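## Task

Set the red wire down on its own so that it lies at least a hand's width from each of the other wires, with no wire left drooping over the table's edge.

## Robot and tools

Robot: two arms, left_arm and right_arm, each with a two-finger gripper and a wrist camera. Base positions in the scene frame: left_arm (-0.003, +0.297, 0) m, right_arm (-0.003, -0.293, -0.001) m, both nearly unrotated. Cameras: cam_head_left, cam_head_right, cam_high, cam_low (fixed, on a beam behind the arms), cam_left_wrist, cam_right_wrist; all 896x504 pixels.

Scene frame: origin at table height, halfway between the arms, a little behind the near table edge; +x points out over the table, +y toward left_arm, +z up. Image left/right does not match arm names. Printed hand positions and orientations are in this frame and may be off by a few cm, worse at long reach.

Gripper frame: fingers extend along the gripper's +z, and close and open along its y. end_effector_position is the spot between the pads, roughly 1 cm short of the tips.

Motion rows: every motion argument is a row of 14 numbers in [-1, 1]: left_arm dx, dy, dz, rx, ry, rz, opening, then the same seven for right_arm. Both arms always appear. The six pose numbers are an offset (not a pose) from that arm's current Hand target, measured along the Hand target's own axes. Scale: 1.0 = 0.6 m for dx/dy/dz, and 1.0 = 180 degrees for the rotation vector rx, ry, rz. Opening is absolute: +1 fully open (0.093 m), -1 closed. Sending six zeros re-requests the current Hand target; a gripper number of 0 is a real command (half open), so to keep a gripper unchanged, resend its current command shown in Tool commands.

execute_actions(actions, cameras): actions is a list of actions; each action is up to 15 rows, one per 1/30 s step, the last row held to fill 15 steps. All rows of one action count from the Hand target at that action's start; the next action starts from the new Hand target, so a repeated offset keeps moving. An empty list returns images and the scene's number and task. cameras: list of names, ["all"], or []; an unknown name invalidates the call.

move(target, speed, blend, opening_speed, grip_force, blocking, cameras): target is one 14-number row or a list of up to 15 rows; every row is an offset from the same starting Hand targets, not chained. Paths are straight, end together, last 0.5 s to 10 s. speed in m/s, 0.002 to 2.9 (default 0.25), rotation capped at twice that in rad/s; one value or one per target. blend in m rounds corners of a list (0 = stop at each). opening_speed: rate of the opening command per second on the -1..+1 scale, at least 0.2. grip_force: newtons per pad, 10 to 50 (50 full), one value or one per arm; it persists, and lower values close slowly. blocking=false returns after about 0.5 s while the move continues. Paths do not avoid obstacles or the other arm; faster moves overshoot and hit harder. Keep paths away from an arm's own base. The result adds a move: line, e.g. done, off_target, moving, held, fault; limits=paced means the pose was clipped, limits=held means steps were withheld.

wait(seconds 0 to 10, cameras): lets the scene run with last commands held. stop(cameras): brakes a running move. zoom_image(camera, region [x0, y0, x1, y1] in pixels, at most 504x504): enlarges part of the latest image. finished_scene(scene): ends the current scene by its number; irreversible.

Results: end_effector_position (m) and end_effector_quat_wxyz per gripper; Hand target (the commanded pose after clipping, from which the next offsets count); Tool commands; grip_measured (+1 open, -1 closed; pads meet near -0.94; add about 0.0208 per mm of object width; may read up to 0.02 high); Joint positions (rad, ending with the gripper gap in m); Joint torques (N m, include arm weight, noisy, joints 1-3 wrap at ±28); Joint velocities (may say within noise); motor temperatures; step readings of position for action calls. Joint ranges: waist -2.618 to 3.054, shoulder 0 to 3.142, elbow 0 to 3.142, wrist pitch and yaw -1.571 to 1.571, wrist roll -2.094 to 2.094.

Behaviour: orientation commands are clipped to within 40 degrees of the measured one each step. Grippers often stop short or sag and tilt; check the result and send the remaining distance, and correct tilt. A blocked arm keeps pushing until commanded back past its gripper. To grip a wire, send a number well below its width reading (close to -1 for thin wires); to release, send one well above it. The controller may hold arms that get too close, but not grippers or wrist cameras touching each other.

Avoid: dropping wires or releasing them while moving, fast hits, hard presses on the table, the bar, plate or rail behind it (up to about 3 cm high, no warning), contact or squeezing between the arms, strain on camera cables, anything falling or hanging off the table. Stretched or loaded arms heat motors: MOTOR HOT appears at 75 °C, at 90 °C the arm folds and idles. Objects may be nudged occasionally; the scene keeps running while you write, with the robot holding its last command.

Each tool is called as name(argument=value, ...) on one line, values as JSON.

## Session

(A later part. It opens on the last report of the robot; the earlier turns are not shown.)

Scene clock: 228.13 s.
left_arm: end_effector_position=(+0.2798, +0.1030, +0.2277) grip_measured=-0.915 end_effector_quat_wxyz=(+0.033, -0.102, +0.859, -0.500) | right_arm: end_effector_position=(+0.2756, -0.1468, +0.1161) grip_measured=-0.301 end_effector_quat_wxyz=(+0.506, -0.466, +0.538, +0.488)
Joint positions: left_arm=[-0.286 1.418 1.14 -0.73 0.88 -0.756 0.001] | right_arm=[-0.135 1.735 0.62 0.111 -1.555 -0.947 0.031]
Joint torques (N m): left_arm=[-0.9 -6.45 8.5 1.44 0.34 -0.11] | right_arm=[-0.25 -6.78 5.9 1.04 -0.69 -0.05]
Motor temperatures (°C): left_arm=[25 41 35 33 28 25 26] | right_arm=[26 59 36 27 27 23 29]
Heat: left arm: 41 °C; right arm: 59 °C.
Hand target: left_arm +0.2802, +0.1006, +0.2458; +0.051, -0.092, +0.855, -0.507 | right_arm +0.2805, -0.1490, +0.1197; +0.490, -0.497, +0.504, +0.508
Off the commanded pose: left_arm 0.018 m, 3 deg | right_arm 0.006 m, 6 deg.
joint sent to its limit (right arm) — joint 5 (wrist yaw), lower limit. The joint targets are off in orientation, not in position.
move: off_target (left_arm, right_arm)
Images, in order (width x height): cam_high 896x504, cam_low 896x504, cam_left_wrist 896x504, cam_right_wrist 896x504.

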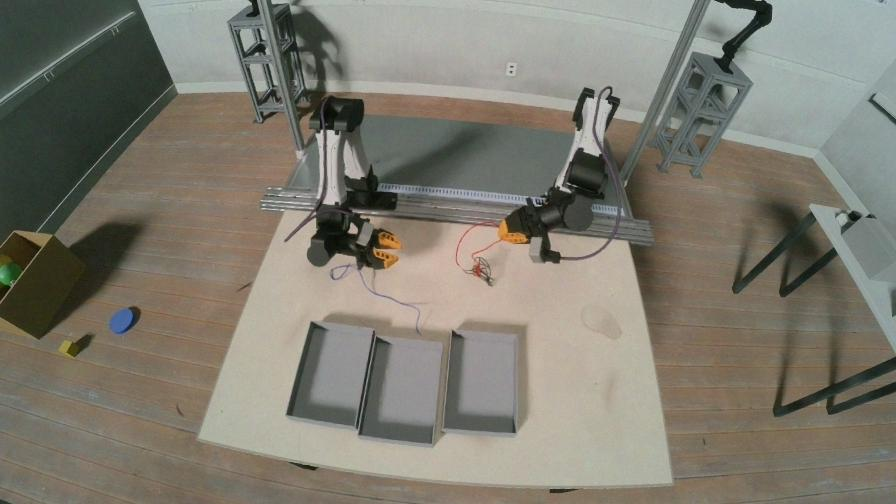

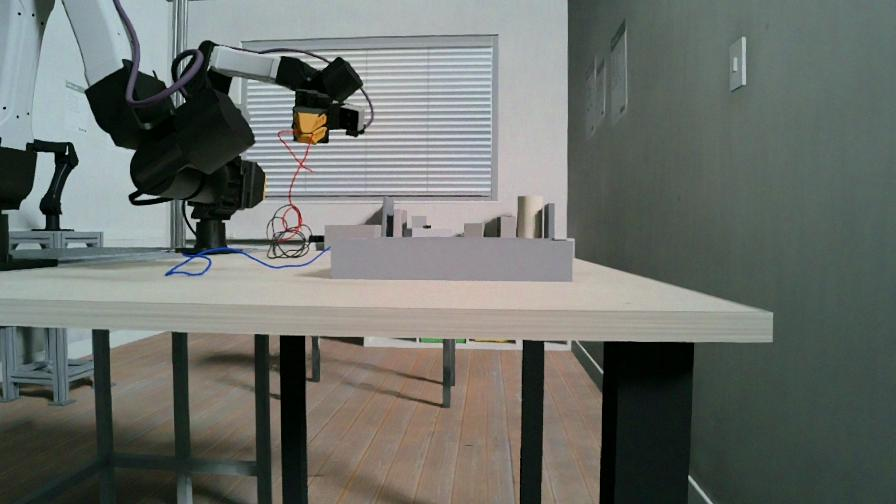

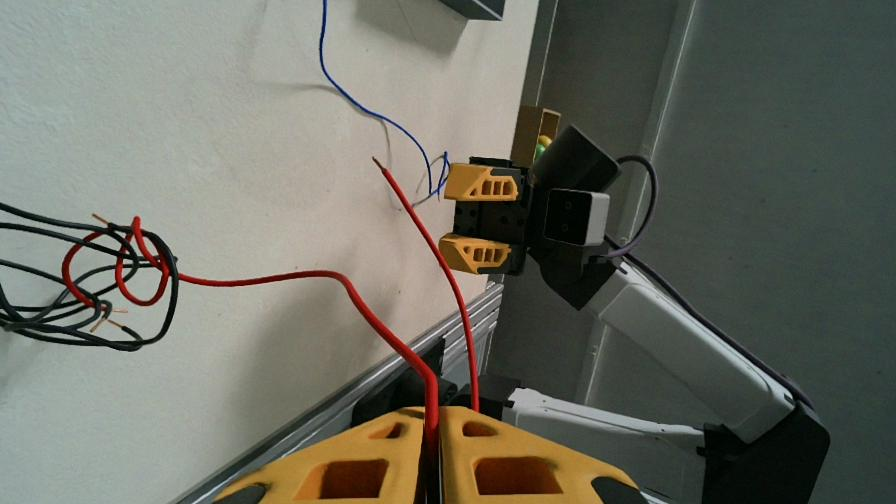

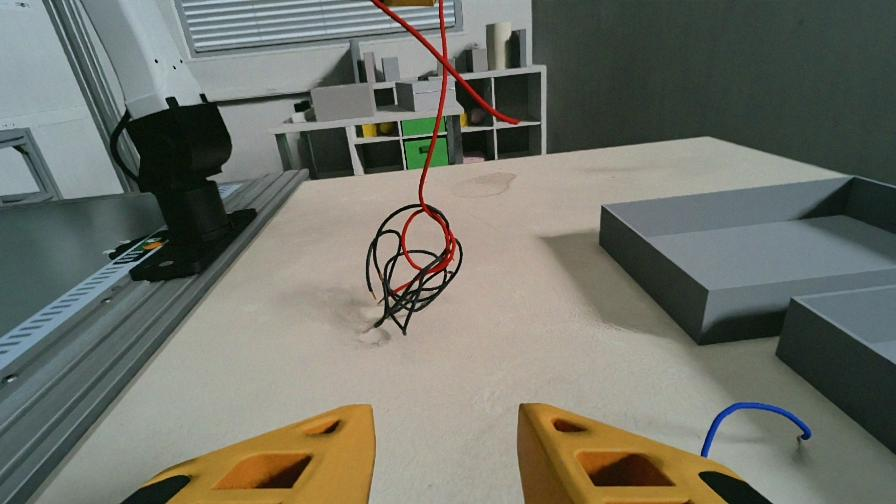

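move(target=[0.018,-0.17,0,0,0,0,-0.921875,0,0,0,0,0,0,-0.3], speed=0.1, cameras=["cam_right_wrist","cam_low"])

zoom_image(camera="cam_low", region=[220, 80, 380, 260])

zoom_image(camera="cam_right_wrist", region=[300, 50, 600, 350])

Scene clock: 236.43 s.
left_arm: end_effector_position=(+0.2774, +0.0544, +0.3292) grip_measured=-0.915 end_effector_quat_wxyz=(+0.049, -0.092, +0.857, -0.505) | right_arm: end_effector_position=(+0.2756, -0.1468, +0.1161) grip_measured=-0.301 end_effector_quat_wxyz=(+0.506, -0.466, +0.538, +0.488)
Joint positions: left_arm=[-0.469 1.476 1.548 -0.893 0.765 -0.959 0.001] | right_arm=[-0.135 1.735 0.62 0.111 -1.555 -0.948 0.031]
Joint velocities: left_arm=[-0.007 -0.007 0.007 -0.037 0.022 -0.168 0] | right_arm=[within noise]
Joint torques (N m): left_arm=[-0.77 -3.85 8.27 1.79 0.23 -0.1] | right_arm=[-0.1 -6.95 5.93 0.98 -0.64 -0.11]
Motor temperatures (°C): left_arm=[25 41 36 33 28 25 26] | right_arm=[26 58 36 27 27 23 29]
Heat: left arm: 41 °C; right arm: 58 °C.
Hand target: left_arm +0.2803, +0.0506, +0.3354; +0.052, -0.092, +0.855, -0.507 | right_arm +0.2806, -0.1490, +0.1197; +0.490, -0.498, +0.504, +0.508
Off the commanded pose: left_arm 0.008 m, 0 deg | right_arm 0.007 m, 6 deg.
joint sent to its limit (right arm) — joint 5 (wrist yaw), lower limit. The joint targets are off in orientation, not in position.
move: off_target (right_arm)
Images, in order (width x height): cam_low 896x504, cam_right_wrist 896x504.

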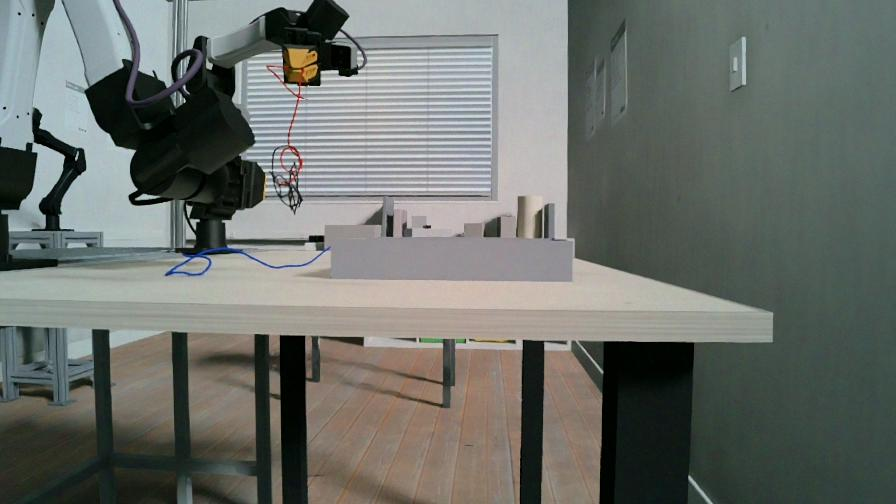

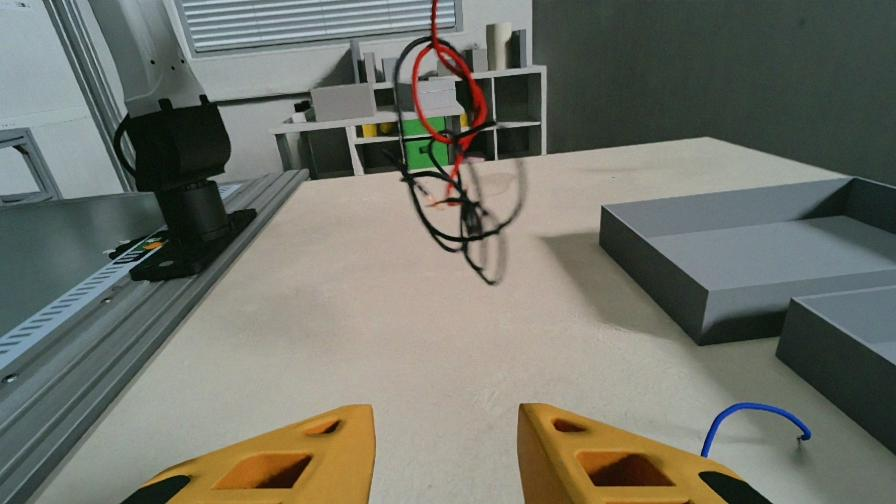

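Scaled by 2.800 from the camera's 896x504 image, which has a finer 1280x720 frame.

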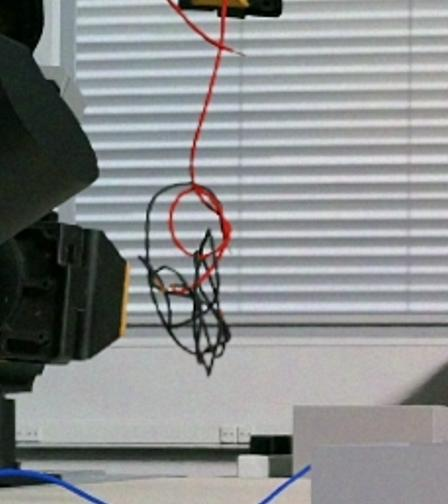

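Scaled by 1.680 from the camera's 896x504 image, which has a finer 1280x720 frame.

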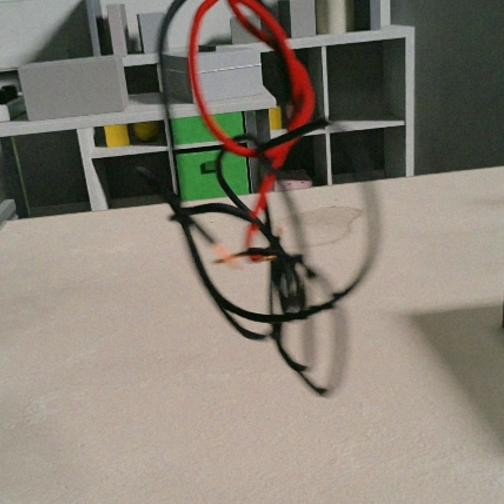

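move(target=[0,0,0,0,0,0,-0.921875,-0.002,-0.05,0.21,0,0,0,0.1], speed=0.15, cameras=["cam_right_wrist"])

Scene clock: 247.73 s.
left_arm: end_effector_position=(+0.2772, +0.0544, +0.3290) grip_measured=-0.915 end_effector_quat_wxyz=(+0.048, -0.093, +0.857, -0.505) | right_arm: end_effector_position=(+0.3104, -0.0239, +0.1281) grip_measured=+0.099 end_effector_quat_wxyz=(+0.496, -0.507, +0.493, +0.504)
Joint positions: left_arm=[-0.469 1.476 1.548 -0.895 0.765 -0.96 0.001] | right_arm=[0.254 2.038 0.723 1.318 -1.286 0 0.05]
Joint torques (N m): left_arm=[-0.72 -3.85 8.32 1.77 0.24 -0.1] | right_arm=[1.06 -8.85 2.82 1.8 0.14 0.3]
Motor temperatures (°C): left_arm=[25 41 38 34 27 25 26] | right_arm=[26 56 36 28 27 23 29]
Heat: left arm: 41 °C; right arm: 56 °C.
Hand target: left_arm +0.2803, +0.0505, +0.3354; +0.051, -0.092, +0.855, -0.507 | right_arm +0.3092, -0.0227, +0.1197; +0.490, -0.498, +0.504, +0.508
Off the commanded pose: left_arm 0.008 m, 1 deg | right_arm 0.009 m, 2 deg.
move: done
Images, in order (width x height): cam_right_wrist 896x504.

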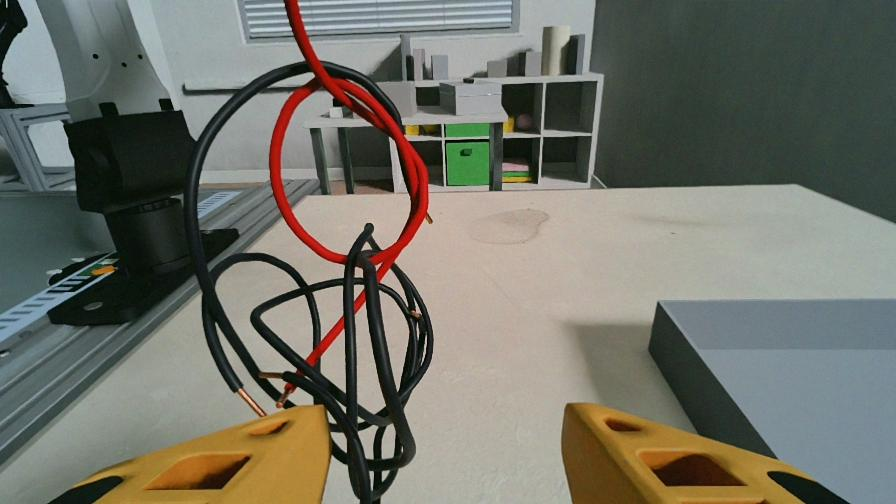

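move(target=[[0,0,0,0,0,0,-0.921875,-0.005,0.022,0.012,0,0,0,0],[0,0,0,0,0,0,-0.921875,-0.005,0.022,0.042,0,0,0,0]], speed=0.08, blend=0.004, cameras=["cam_right_wrist"])

Scene clock: 255.07 s.
left_arm: end_effector_position=(+0.2772, +0.0544, +0.3290) grip_measured=-0.915 end_effector_quat_wxyz=(+0.048, -0.093, +0.857, -0.505) | right_arm: end_effector_position=(+0.2919, +0.0000, +0.1193) grip_measured=+0.001 end_effector_quat_wxyz=(+0.483, -0.501, +0.504, +0.511)
Joint positions: left_arm=[-0.469 1.476 1.548 -0.895 0.765 -0.96 0.001] | right_arm=[0.341 2.038 0.684 1.325 -1.201 0.008 0.045]
Joint torques (N m): left_arm=[-0.77 -3.9 8.34 1.75 0.24 -0.1] | right_arm=[0.36 -10.35 4.21 1.72 0.08 0.2]
Motor temperatures (°C): left_arm=[25 40 39 35 27 25 26] | right_arm=[26 56 35 29 27 23 29]
Heat: left arm: 40 °C; right arm: 56 °C.
Hand target: left_arm +0.2803, +0.0505, +0.3354; +0.051, -0.092, +0.855, -0.507 | right_arm +0.2958, +0.0024, +0.1229; +0.490, -0.497, +0.504, +0.508
Off the commanded pose: left_arm 0.008 m, 1 deg | right_arm 0.006 m, 1 deg.
move: done
Images, in order (width x height): cam_right_wrist 896x504.

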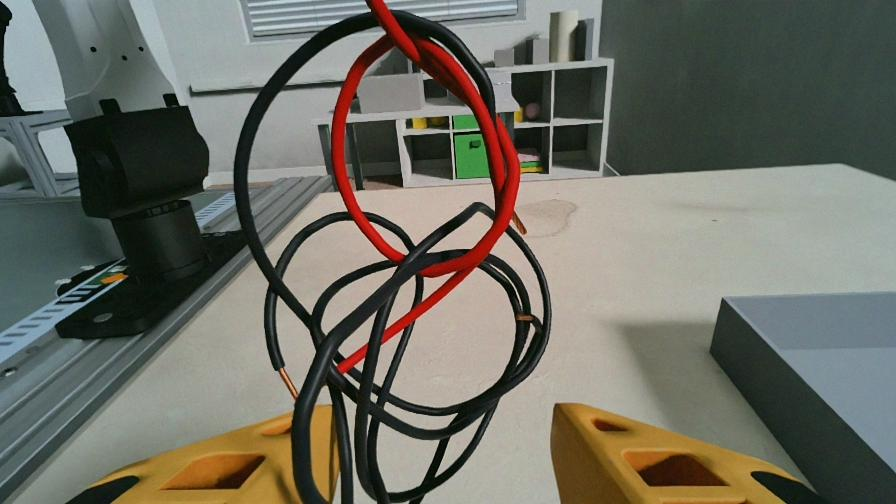

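move(target=[[0,0,0,0,0,0,-0.921875,0.008,0.008,0.014,0,0,0,0],[0,0,0,0,0,0,-0.921875,0.008,0.008,0.014,0,0,0,-1]], speed=0.06, cameras=["cam_right_wrist"])

Scene clock: 260.67 s.
left_arm: end_effector_position=(+0.2772, +0.0544, +0.3290) grip_measured=-0.915 end_effector_quat_wxyz=(+0.048, -0.093, +0.857, -0.505) | right_arm: end_effector_position=(+0.2888, +0.0083, +0.1223) grip_measured=-0.984 end_effector_quat_wxyz=(+0.491, -0.503, +0.498, +0.508)
Joint positions: left_arm=[-0.469 1.476 1.548 -0.895 0.765 -0.96 0.001] | right_arm=[0.369 2.038 0.684 1.347 -1.171 0.008 0]
Joint torques (N m): left_arm=[-0.75 -3.84 8.31 1.76 0.23 -0.1] | right_arm=[0.91 -8.61 4.01 1.82 0.09 0.24]
Motor temperatures (°C): left_arm=[25 40 39 35 27 25 26] | right_arm=[26 57 35 30 27 23 29]
Heat: left arm: 40 °C; right arm: 57 °C.
Hand target: left_arm +0.2803, +0.0505, +0.3354; +0.051, -0.092, +0.855, -0.507 | right_arm +0.2907, +0.0108, +0.1182; +0.490, -0.498, +0.504, +0.508
Off the commanded pose: left_arm 0.008 m, 1 deg | right_arm 0.005 m, 1 deg.
move: done
Images, in order (width x height): cam_right_wrist 896x504.

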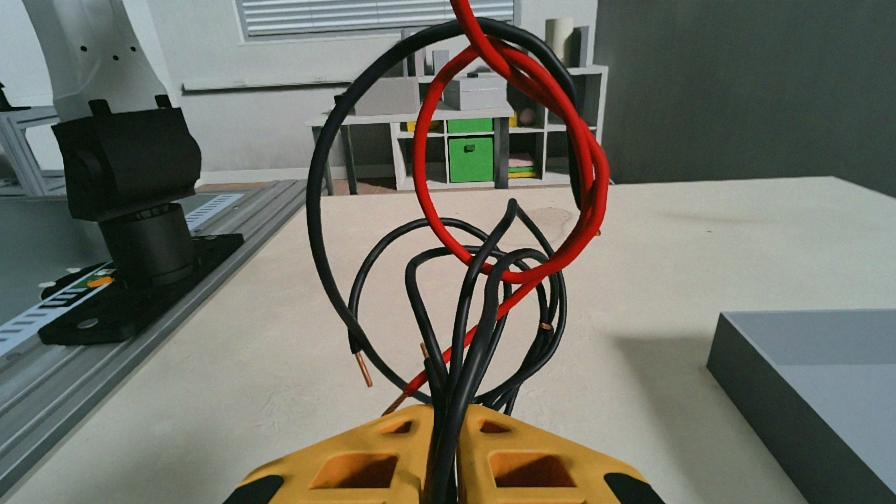

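move(target=[[0.0,0.03,-0.15,0,0,0,-0.921875,0.03,0,-0.15,0,0,0,-1]], speed=0.06, cameras=["cam_right_wrist","cam_low","cam_left_wrist"])

zoom_image(camera="cam_low", region=[180, 20, 400, 240])

Scene clock: 266.43 s.
left_arm: end_effector_position=(+0.2617, +0.1349, +0.3451) grip_measured=-0.915 end_effector_quat_wxyz=(+0.027, -0.110, +0.863, -0.492) | right_arm: end_effector_position=(+0.2941, -0.0744, +0.1107) grip_measured=-0.984 end_effector_quat_wxyz=(+0.499, -0.504, +0.494, +0.502)
Joint positions: left_arm=[-0.204 1.476 1.707 -1.35 0.906 -0.642 0.001] | right_arm=[0.112 2.061 0.596 1.477 -1.42 0.008 0]
Joint torques (N m): left_arm=[0.77 -5.18 8.1 1.35 0.67 0.2] | right_arm=[-1.13 -7.42 1.48 1.51 -0.14 0.06]
Motor temperatures (°C): left_arm=[25 40 40 35 27 25 26] | right_arm=[26 57 34 31 27 23 30]
Heat: left arm: 40 °C; right arm: 57 °C.
Hand target: left_arm +0.2621, +0.1362, +0.3629; +0.052, -0.092, +0.855, -0.507 | right_arm +0.2914, -0.0794, +0.1006; +0.490, -0.497, +0.504, +0.508
Off the commanded pose: left_arm 0.018 m, 4 deg | right_arm 0.012 m, 2 deg.
move: off_target (left_arm, right_arm)
Images, in order (width x height): cam_low 896x504, cam_left_wrist 896x504, cam_right_wrist 896x504.

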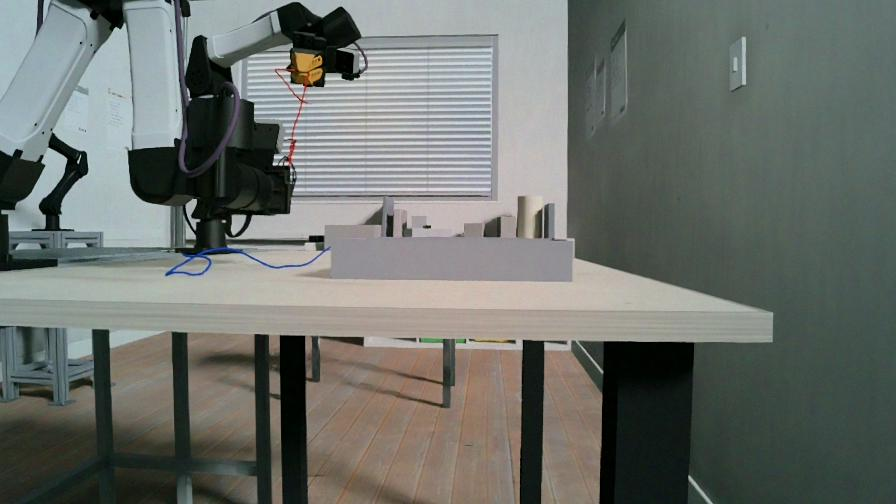

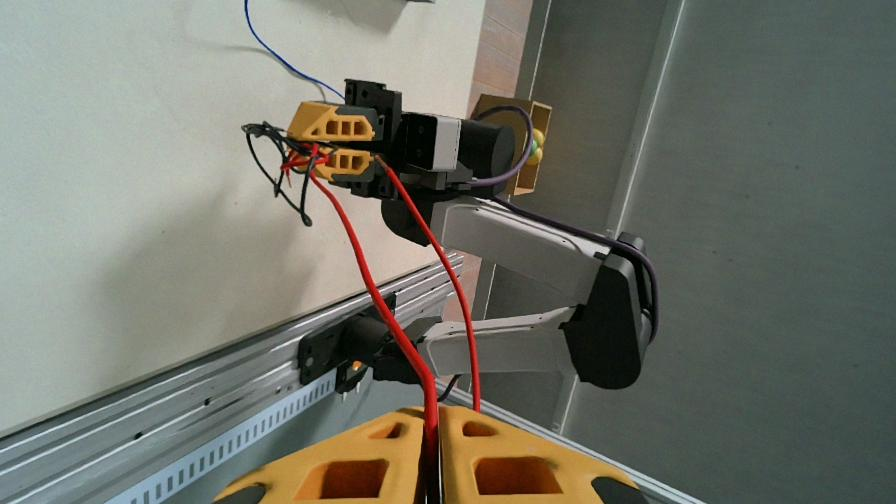

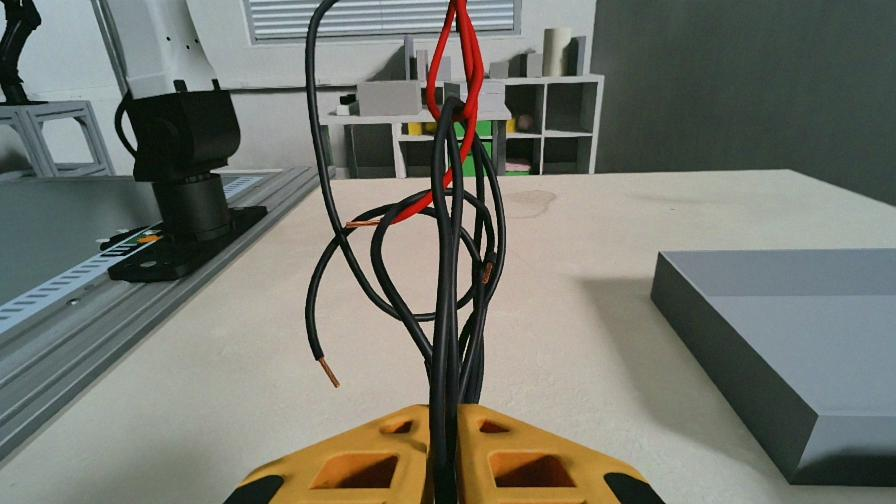

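Scaled by 2.291 from the camera's 896x504 image, which has a finer 1280x720 frame.

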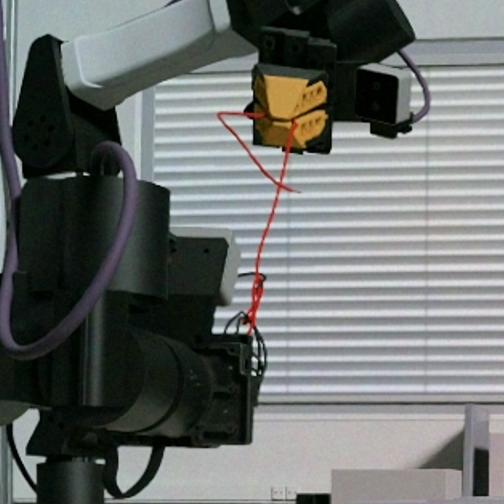

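Red is unwinding. Pull further.

move(target=[[0.0,0.05,-0.1,0,0,0,-0.921875,0.03,0,-0.17,0,0,0,-1]], speed=0.06, cameras=["cam_right_wrist","cam_left_wrist","cam_head_left"])

Scene clock: 270.53 s.
left_arm: end_effector_position=(+0.2519, +0.1938, +0.3439) grip_measured=-0.915 end_effector_quat_wxyz=(+0.041, -0.130, +0.855, -0.500) | right_arm: end_effector_position=(+0.2910, -0.1690, +0.0877) grip_measured=-0.984 end_effector_quat_wxyz=(+0.533, -0.451, +0.544, +0.465)
Joint positions: left_arm=[0.038 1.474 1.726 -1.609 0.986 -0.34 0.001] | right_arm=[-0.211 2.077 0.462 1.485 -1.567 -0.102 0]
Joint torques (N m): left_arm=[2.77 -7.86 6.08 1.14 0.81 0.2] | right_arm=[-3.81 -7.3 1.28 1.54 -0.08 -0.09]
Motor temperatures (°C): left_arm=[25 40 39 35 28 25 26] | right_arm=[26 56 34 31 27 23 30]
Heat: left arm: 40 °C; right arm: 56 °C.
Hand target: left_arm +0.2481, +0.2018, +0.3654; +0.052, -0.092, +0.855, -0.507 | right_arm +0.2920, -0.1814, +0.0830; +0.490, -0.498, +0.504, +0.508
Off the commanded pose: left_arm 0.023 m, 5 deg | right_arm 0.013 m, 10 deg.
joint read past its limit (left arm) — joint 4 (wrist pitch), lower limit.
joint sent to its limit (left arm) — joint 4 (wrist pitch), lower limit. The joint targets are off in orientation, not in position.
joint sent to its limit (right arm) — joint 5 (wrist yaw), lower limit. The joint targets are off in orientation, not in position.
move: off_target (left_arm, right_arm)
Images, in order (width x height): cam_head_left 896x504, cam_left_wrist 896x504, cam_right_wrist 896x504.

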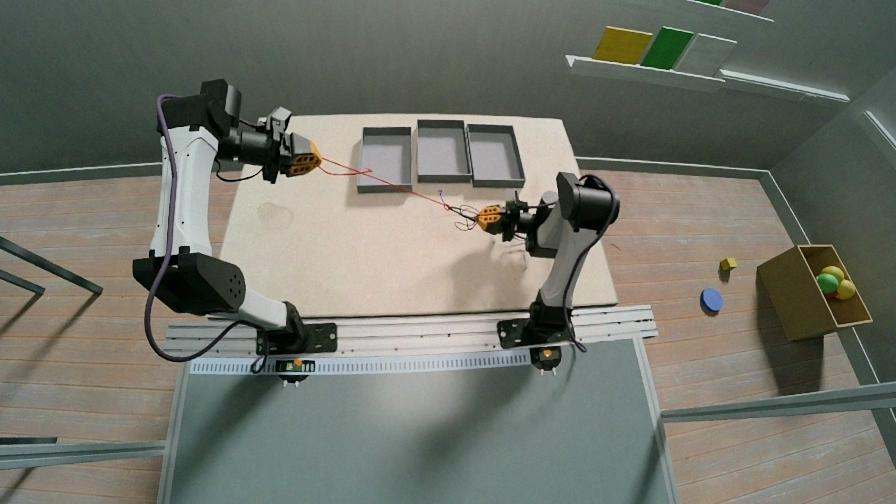

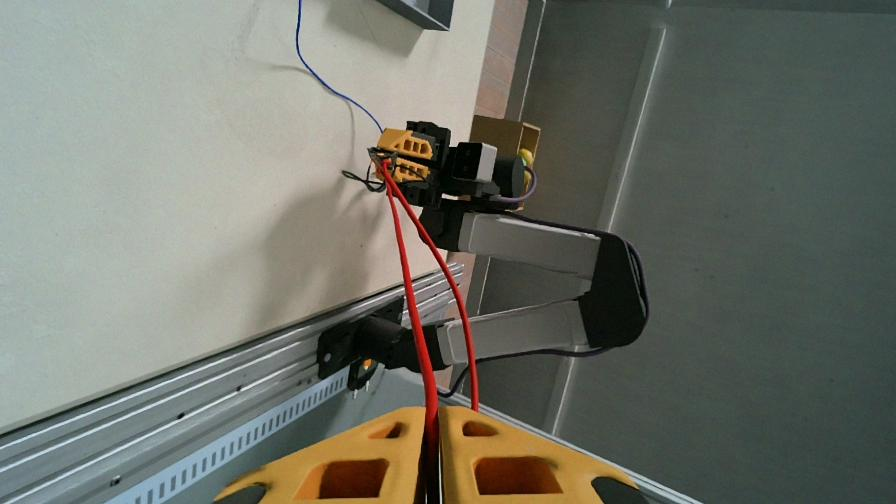

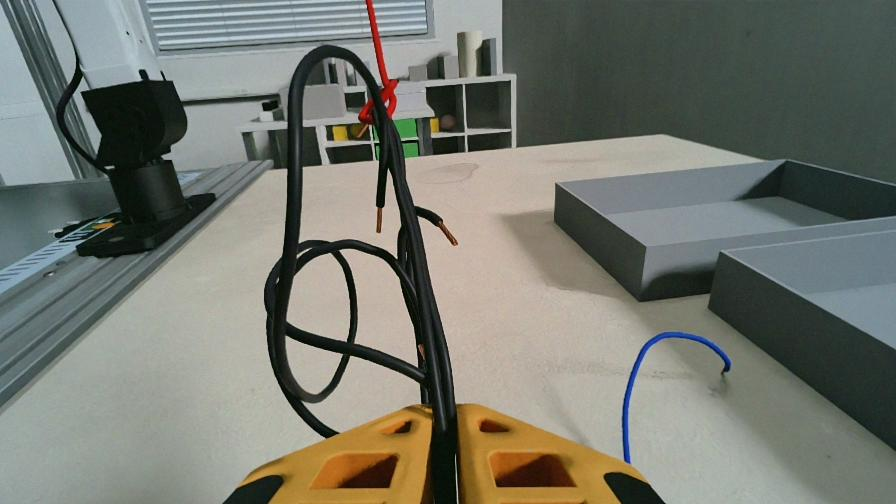

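move(target=[[0.0,0,0,0,0,0,-0.921875,0,0,0.13,0,0,0,-1]], speed=0.1, cameras=["cam_right_wrist","cam_left_wrist"])

zoom_image(camera="cam_right_wrist", region=[250, 0, 550, 300])

Scene clock: 277.17 s.
left_arm: end_effector_position=(+0.2506, +0.2007, +0.3528) grip_measured=-0.915 end_effector_quat_wxyz=(+0.063, -0.133, +0.849, -0.508) | right_arm: end_effector_position=(+0.2855, -0.1051, +0.0859) grip_measured=-0.984 end_effector_quat_wxyz=(+0.491, -0.505, +0.497, +0.507)
Joint positions: left_arm=[0.071 1.447 1.726 -1.6 1.005 -0.338 0.001] | right_arm=[0.013 2.124 0.558 1.469 -1.529 -0.086 0]
Joint torques (N m): left_arm=[0.4 -5.63 6.06 1.1 0.64 0.18] | right_arm=[0.83 -8.03 3.7 1.43 0.13 0.23]
Motor temperatures (°C): left_arm=[25 41 39 34 28 25 26] | right_arm=[26 56 34 31 27 23 30]
Heat: left arm: 41 °C; right arm: 56 °C.
Hand target: left_arm +0.2481, +0.2018, +0.3654; +0.051, -0.092, +0.855, -0.507 | right_arm +0.2912, -0.1034, +0.0827; +0.491, -0.498, +0.504, +0.508
Off the commanded pose: left_arm 0.013 m, 5 deg | right_arm 0.007 m, 1 deg.
joint read past its limit (left arm) — joint 4 (wrist pitch), lower limit.
joint sent to its limit (left arm) — joint 4 (wrist pitch), lower limit. The joint targets are off in orientation, not in position.
move: off_target (left_arm)
Images, in order (width x height): cam_left_wrist 896x504, cam_right_wrist 896x504.

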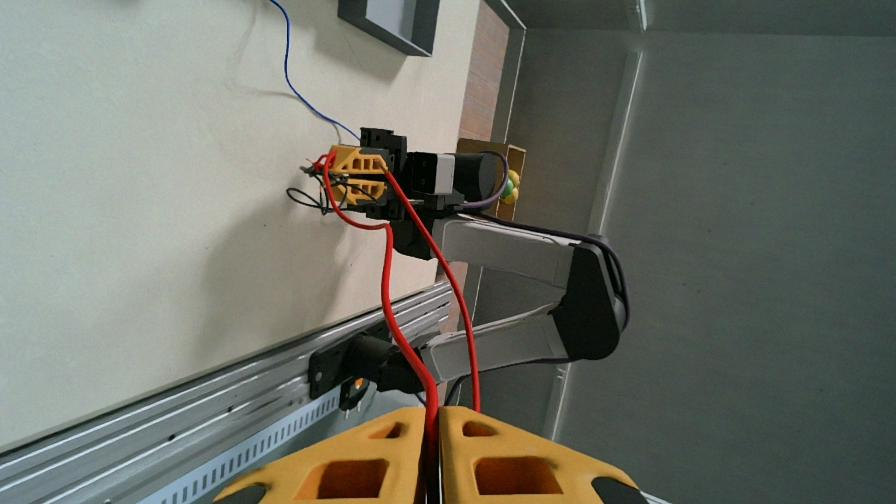

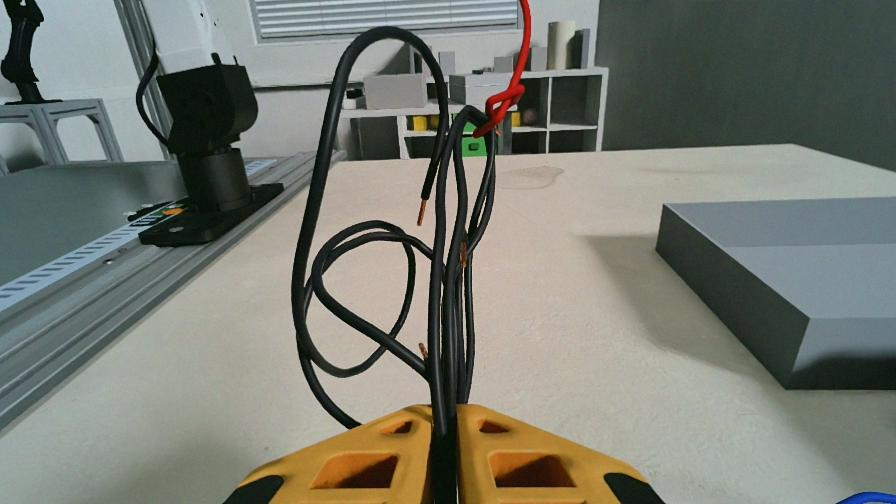

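Scaled by 1.680 from the camera's 896x504 image, which has a finer 1280x720 frame.

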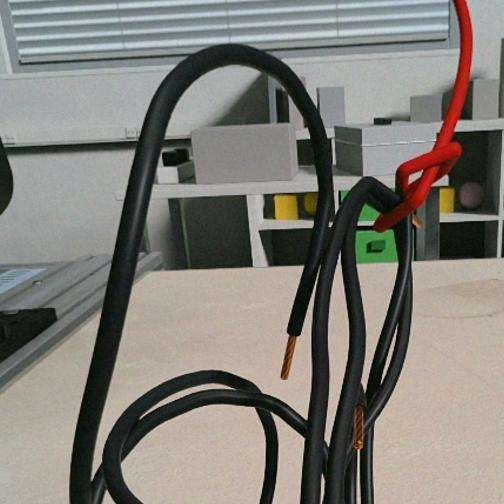

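move(target=[[0.0,0,0,0,0,0,-0.921875,0,0,-0.19,0,0,0,-1]], speed=0.04, cameras=["cam_right_wrist","cam_left_wrist"])

zoom_image(camera="cam_right_wrist", region=[250, 0, 550, 300])

Scene clock: 285.77 s.
left_arm: end_effector_position=(+0.2487, +0.1996, +0.3509) grip_measured=-0.915 end_effector_quat_wxyz=(+0.059, -0.133, +0.850, -0.507) | right_arm: end_effector_position=(+0.2940, -0.2140, +0.0846) grip_measured=-0.984 end_effector_quat_wxyz=(+0.566, -0.401, +0.582, +0.425)
Joint positions: left_arm=[0.067 1.444 1.718 -1.603 1.003 -0.337 0.001] | right_arm=[-0.374 2.063 0.408 1.483 -1.568 -0.13 0]
Joint torques (N m): left_arm=[0.72 -5.44 6.67 1.13 0.65 0.16] | right_arm=[-0.9 -8.01 1.42 1.68 -0.12 -0.08]
Motor temperatures (°C): left_arm=[25 41 39 33 28 25 26] | right_arm=[26 55 33 31 27 23 30]
Heat: left arm: 41 °C; right arm: 55 °C.
Hand target: left_arm +0.2481, +0.2018, +0.3654; +0.052, -0.092, +0.855, -0.507 | right_arm +0.2924, -0.2174, +0.0831; +0.490, -0.498, +0.504, +0.508
Off the commanded pose: left_arm 0.015 m, 5 deg | right_arm 0.004 m, 19 deg.
joint read past its limit (left arm) — joint 4 (wrist pitch), lower limit.
joint sent to its limit (left arm) — joint 4 (wrist pitch), lower limit. The joint targets are off in orientation, not in position.
joint sent to its limit (right arm) — joint 5 (wrist yaw), lower limit. The joint targets are off in orientation, not in position.
move: off_target (left_arm, right_arm)
Images, in order (width x height): cam_left_wrist 896x504, cam_right_wrist 896x504.

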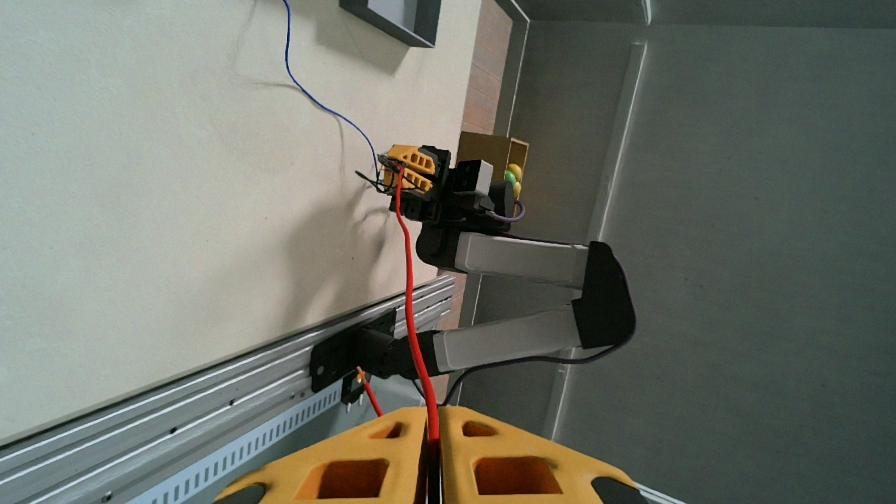

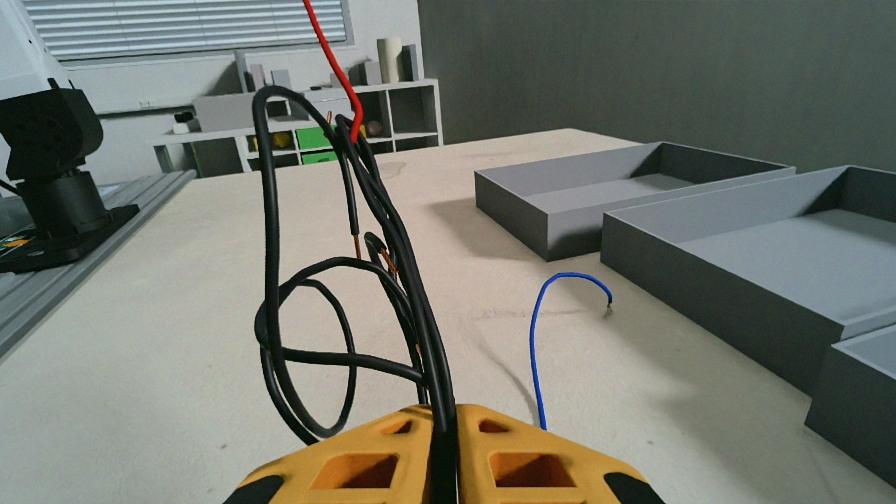

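Scaled by 1.680 from the camera's 896x504 image, which has a finer 1280x720 frame.

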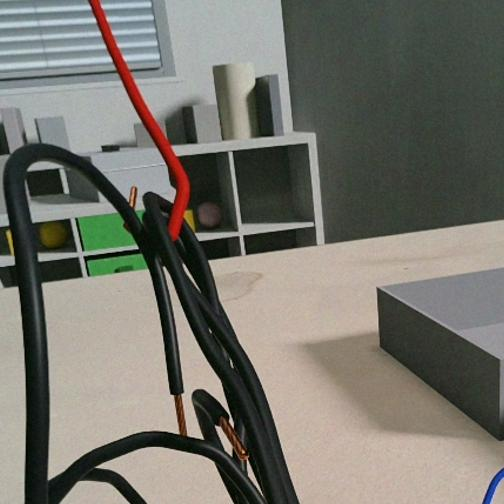

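move(target=[[0.0,0.0,0,0,0,0,-0.921875,0.0,0,-0.13,0,0,0,-1]], speed=0.05, cameras=["cam_right_wrist","cam_left_wrist","cam_high","cam_head_left"])

Scene clock: 291.63 s.
left_arm: end_effector_position=(+0.2498, +0.2007, +0.3514) grip_measured=-0.915 end_effector_quat_wxyz=(+0.062, -0.134, +0.848, -0.508) | right_arm: end_effector_position=(+0.2951, -0.2935, +0.0801) grip_measured=-0.984 end_effector_quat_wxyz=(+0.616, -0.308, +0.636, +0.349)
Joint positions: left_arm=[0.072 1.444 1.718 -1.599 1.006 -0.337 0.001] | right_arm=[-0.656 2.063 0.366 1.482 -1.569 -0.147 0]
Joint torques (N m): left_arm=[0.34 -5.41 6.63 1.07 0.64 0.17] | right_arm=[-0.34 -9.33 1.03 1.65 -0.14 -0.09]
Motor temperatures (°C): left_arm=[25 41 38 33 28 25 26] | right_arm=[26 55 33 31 27 23 30]
Heat: left arm: 41 °C; right arm: 55 °C.
Hand target: left_arm +0.2480, +0.2018, +0.3653; +0.052, -0.092, +0.855, -0.507 | right_arm +0.2932, -0.2954, +0.0833; +0.490, -0.498, +0.504, +0.508
Off the commanded pose: left_arm 0.014 m, 5 deg | right_arm 0.004 m, 35 deg.
joint read past its limit (left arm) — joint 4 (wrist pitch), lower limit.
joint read past its limit (right arm) — joint 5 (wrist yaw), lower limit.
joint sent to its limit (left arm) — joint 4 (wrist pitch), lower limit. The joint targets are off in orientation, not in position.
joint sent to its limit (right arm) — joint 5 (wrist yaw), lower limit. The joint targets are off in orientation, not in position.
move: off_target (left_arm, right_arm)
Images, in order (width x height): cam_head_left 896x504, cam_high 896x504, cam_left_wrist 896x504, cam_right_wrist 896x504.

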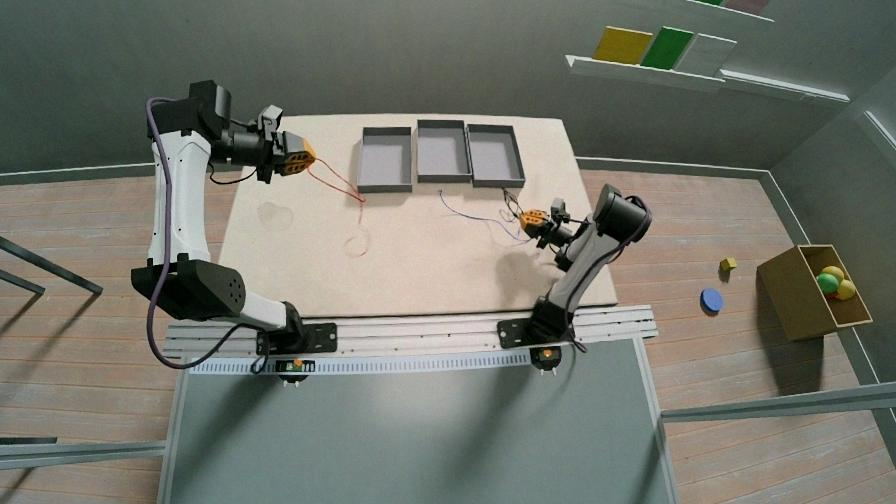

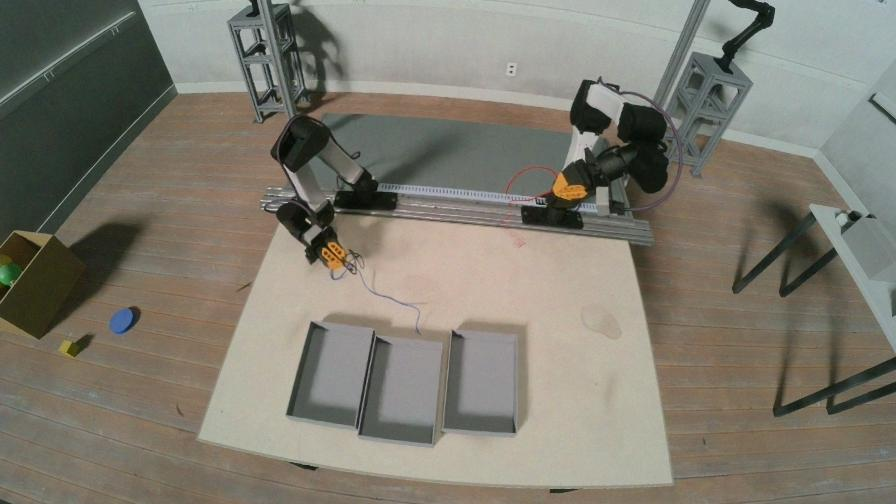

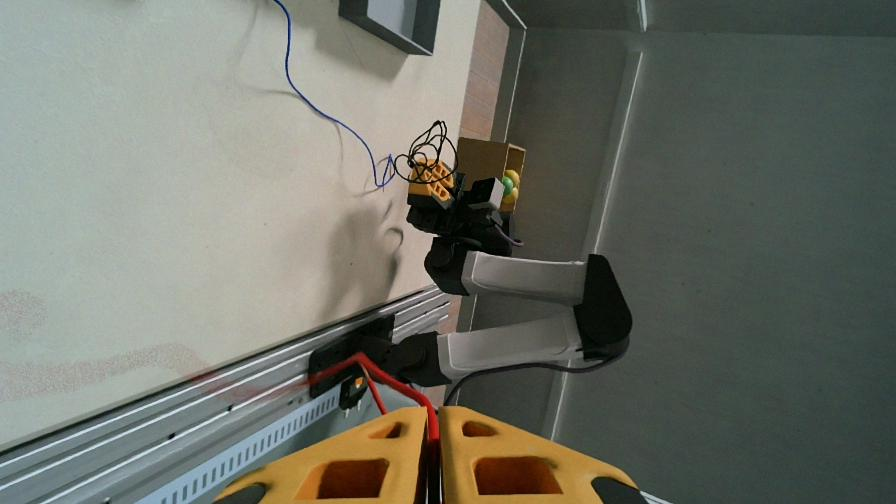

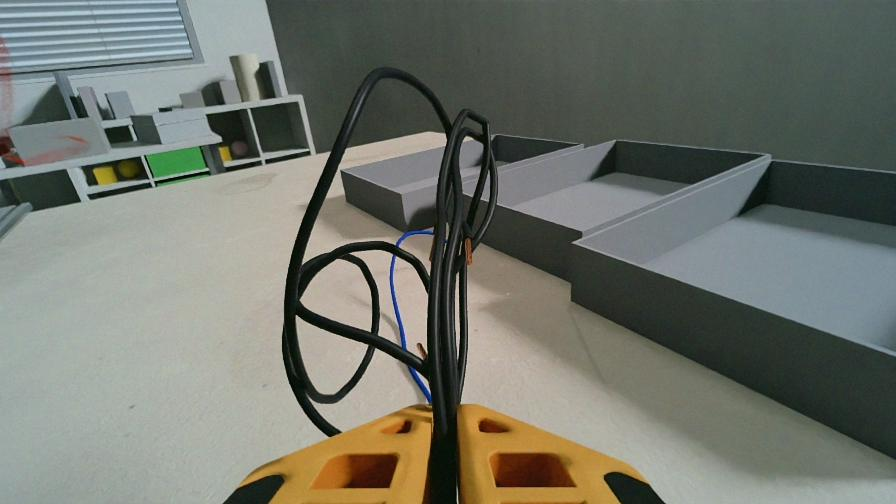

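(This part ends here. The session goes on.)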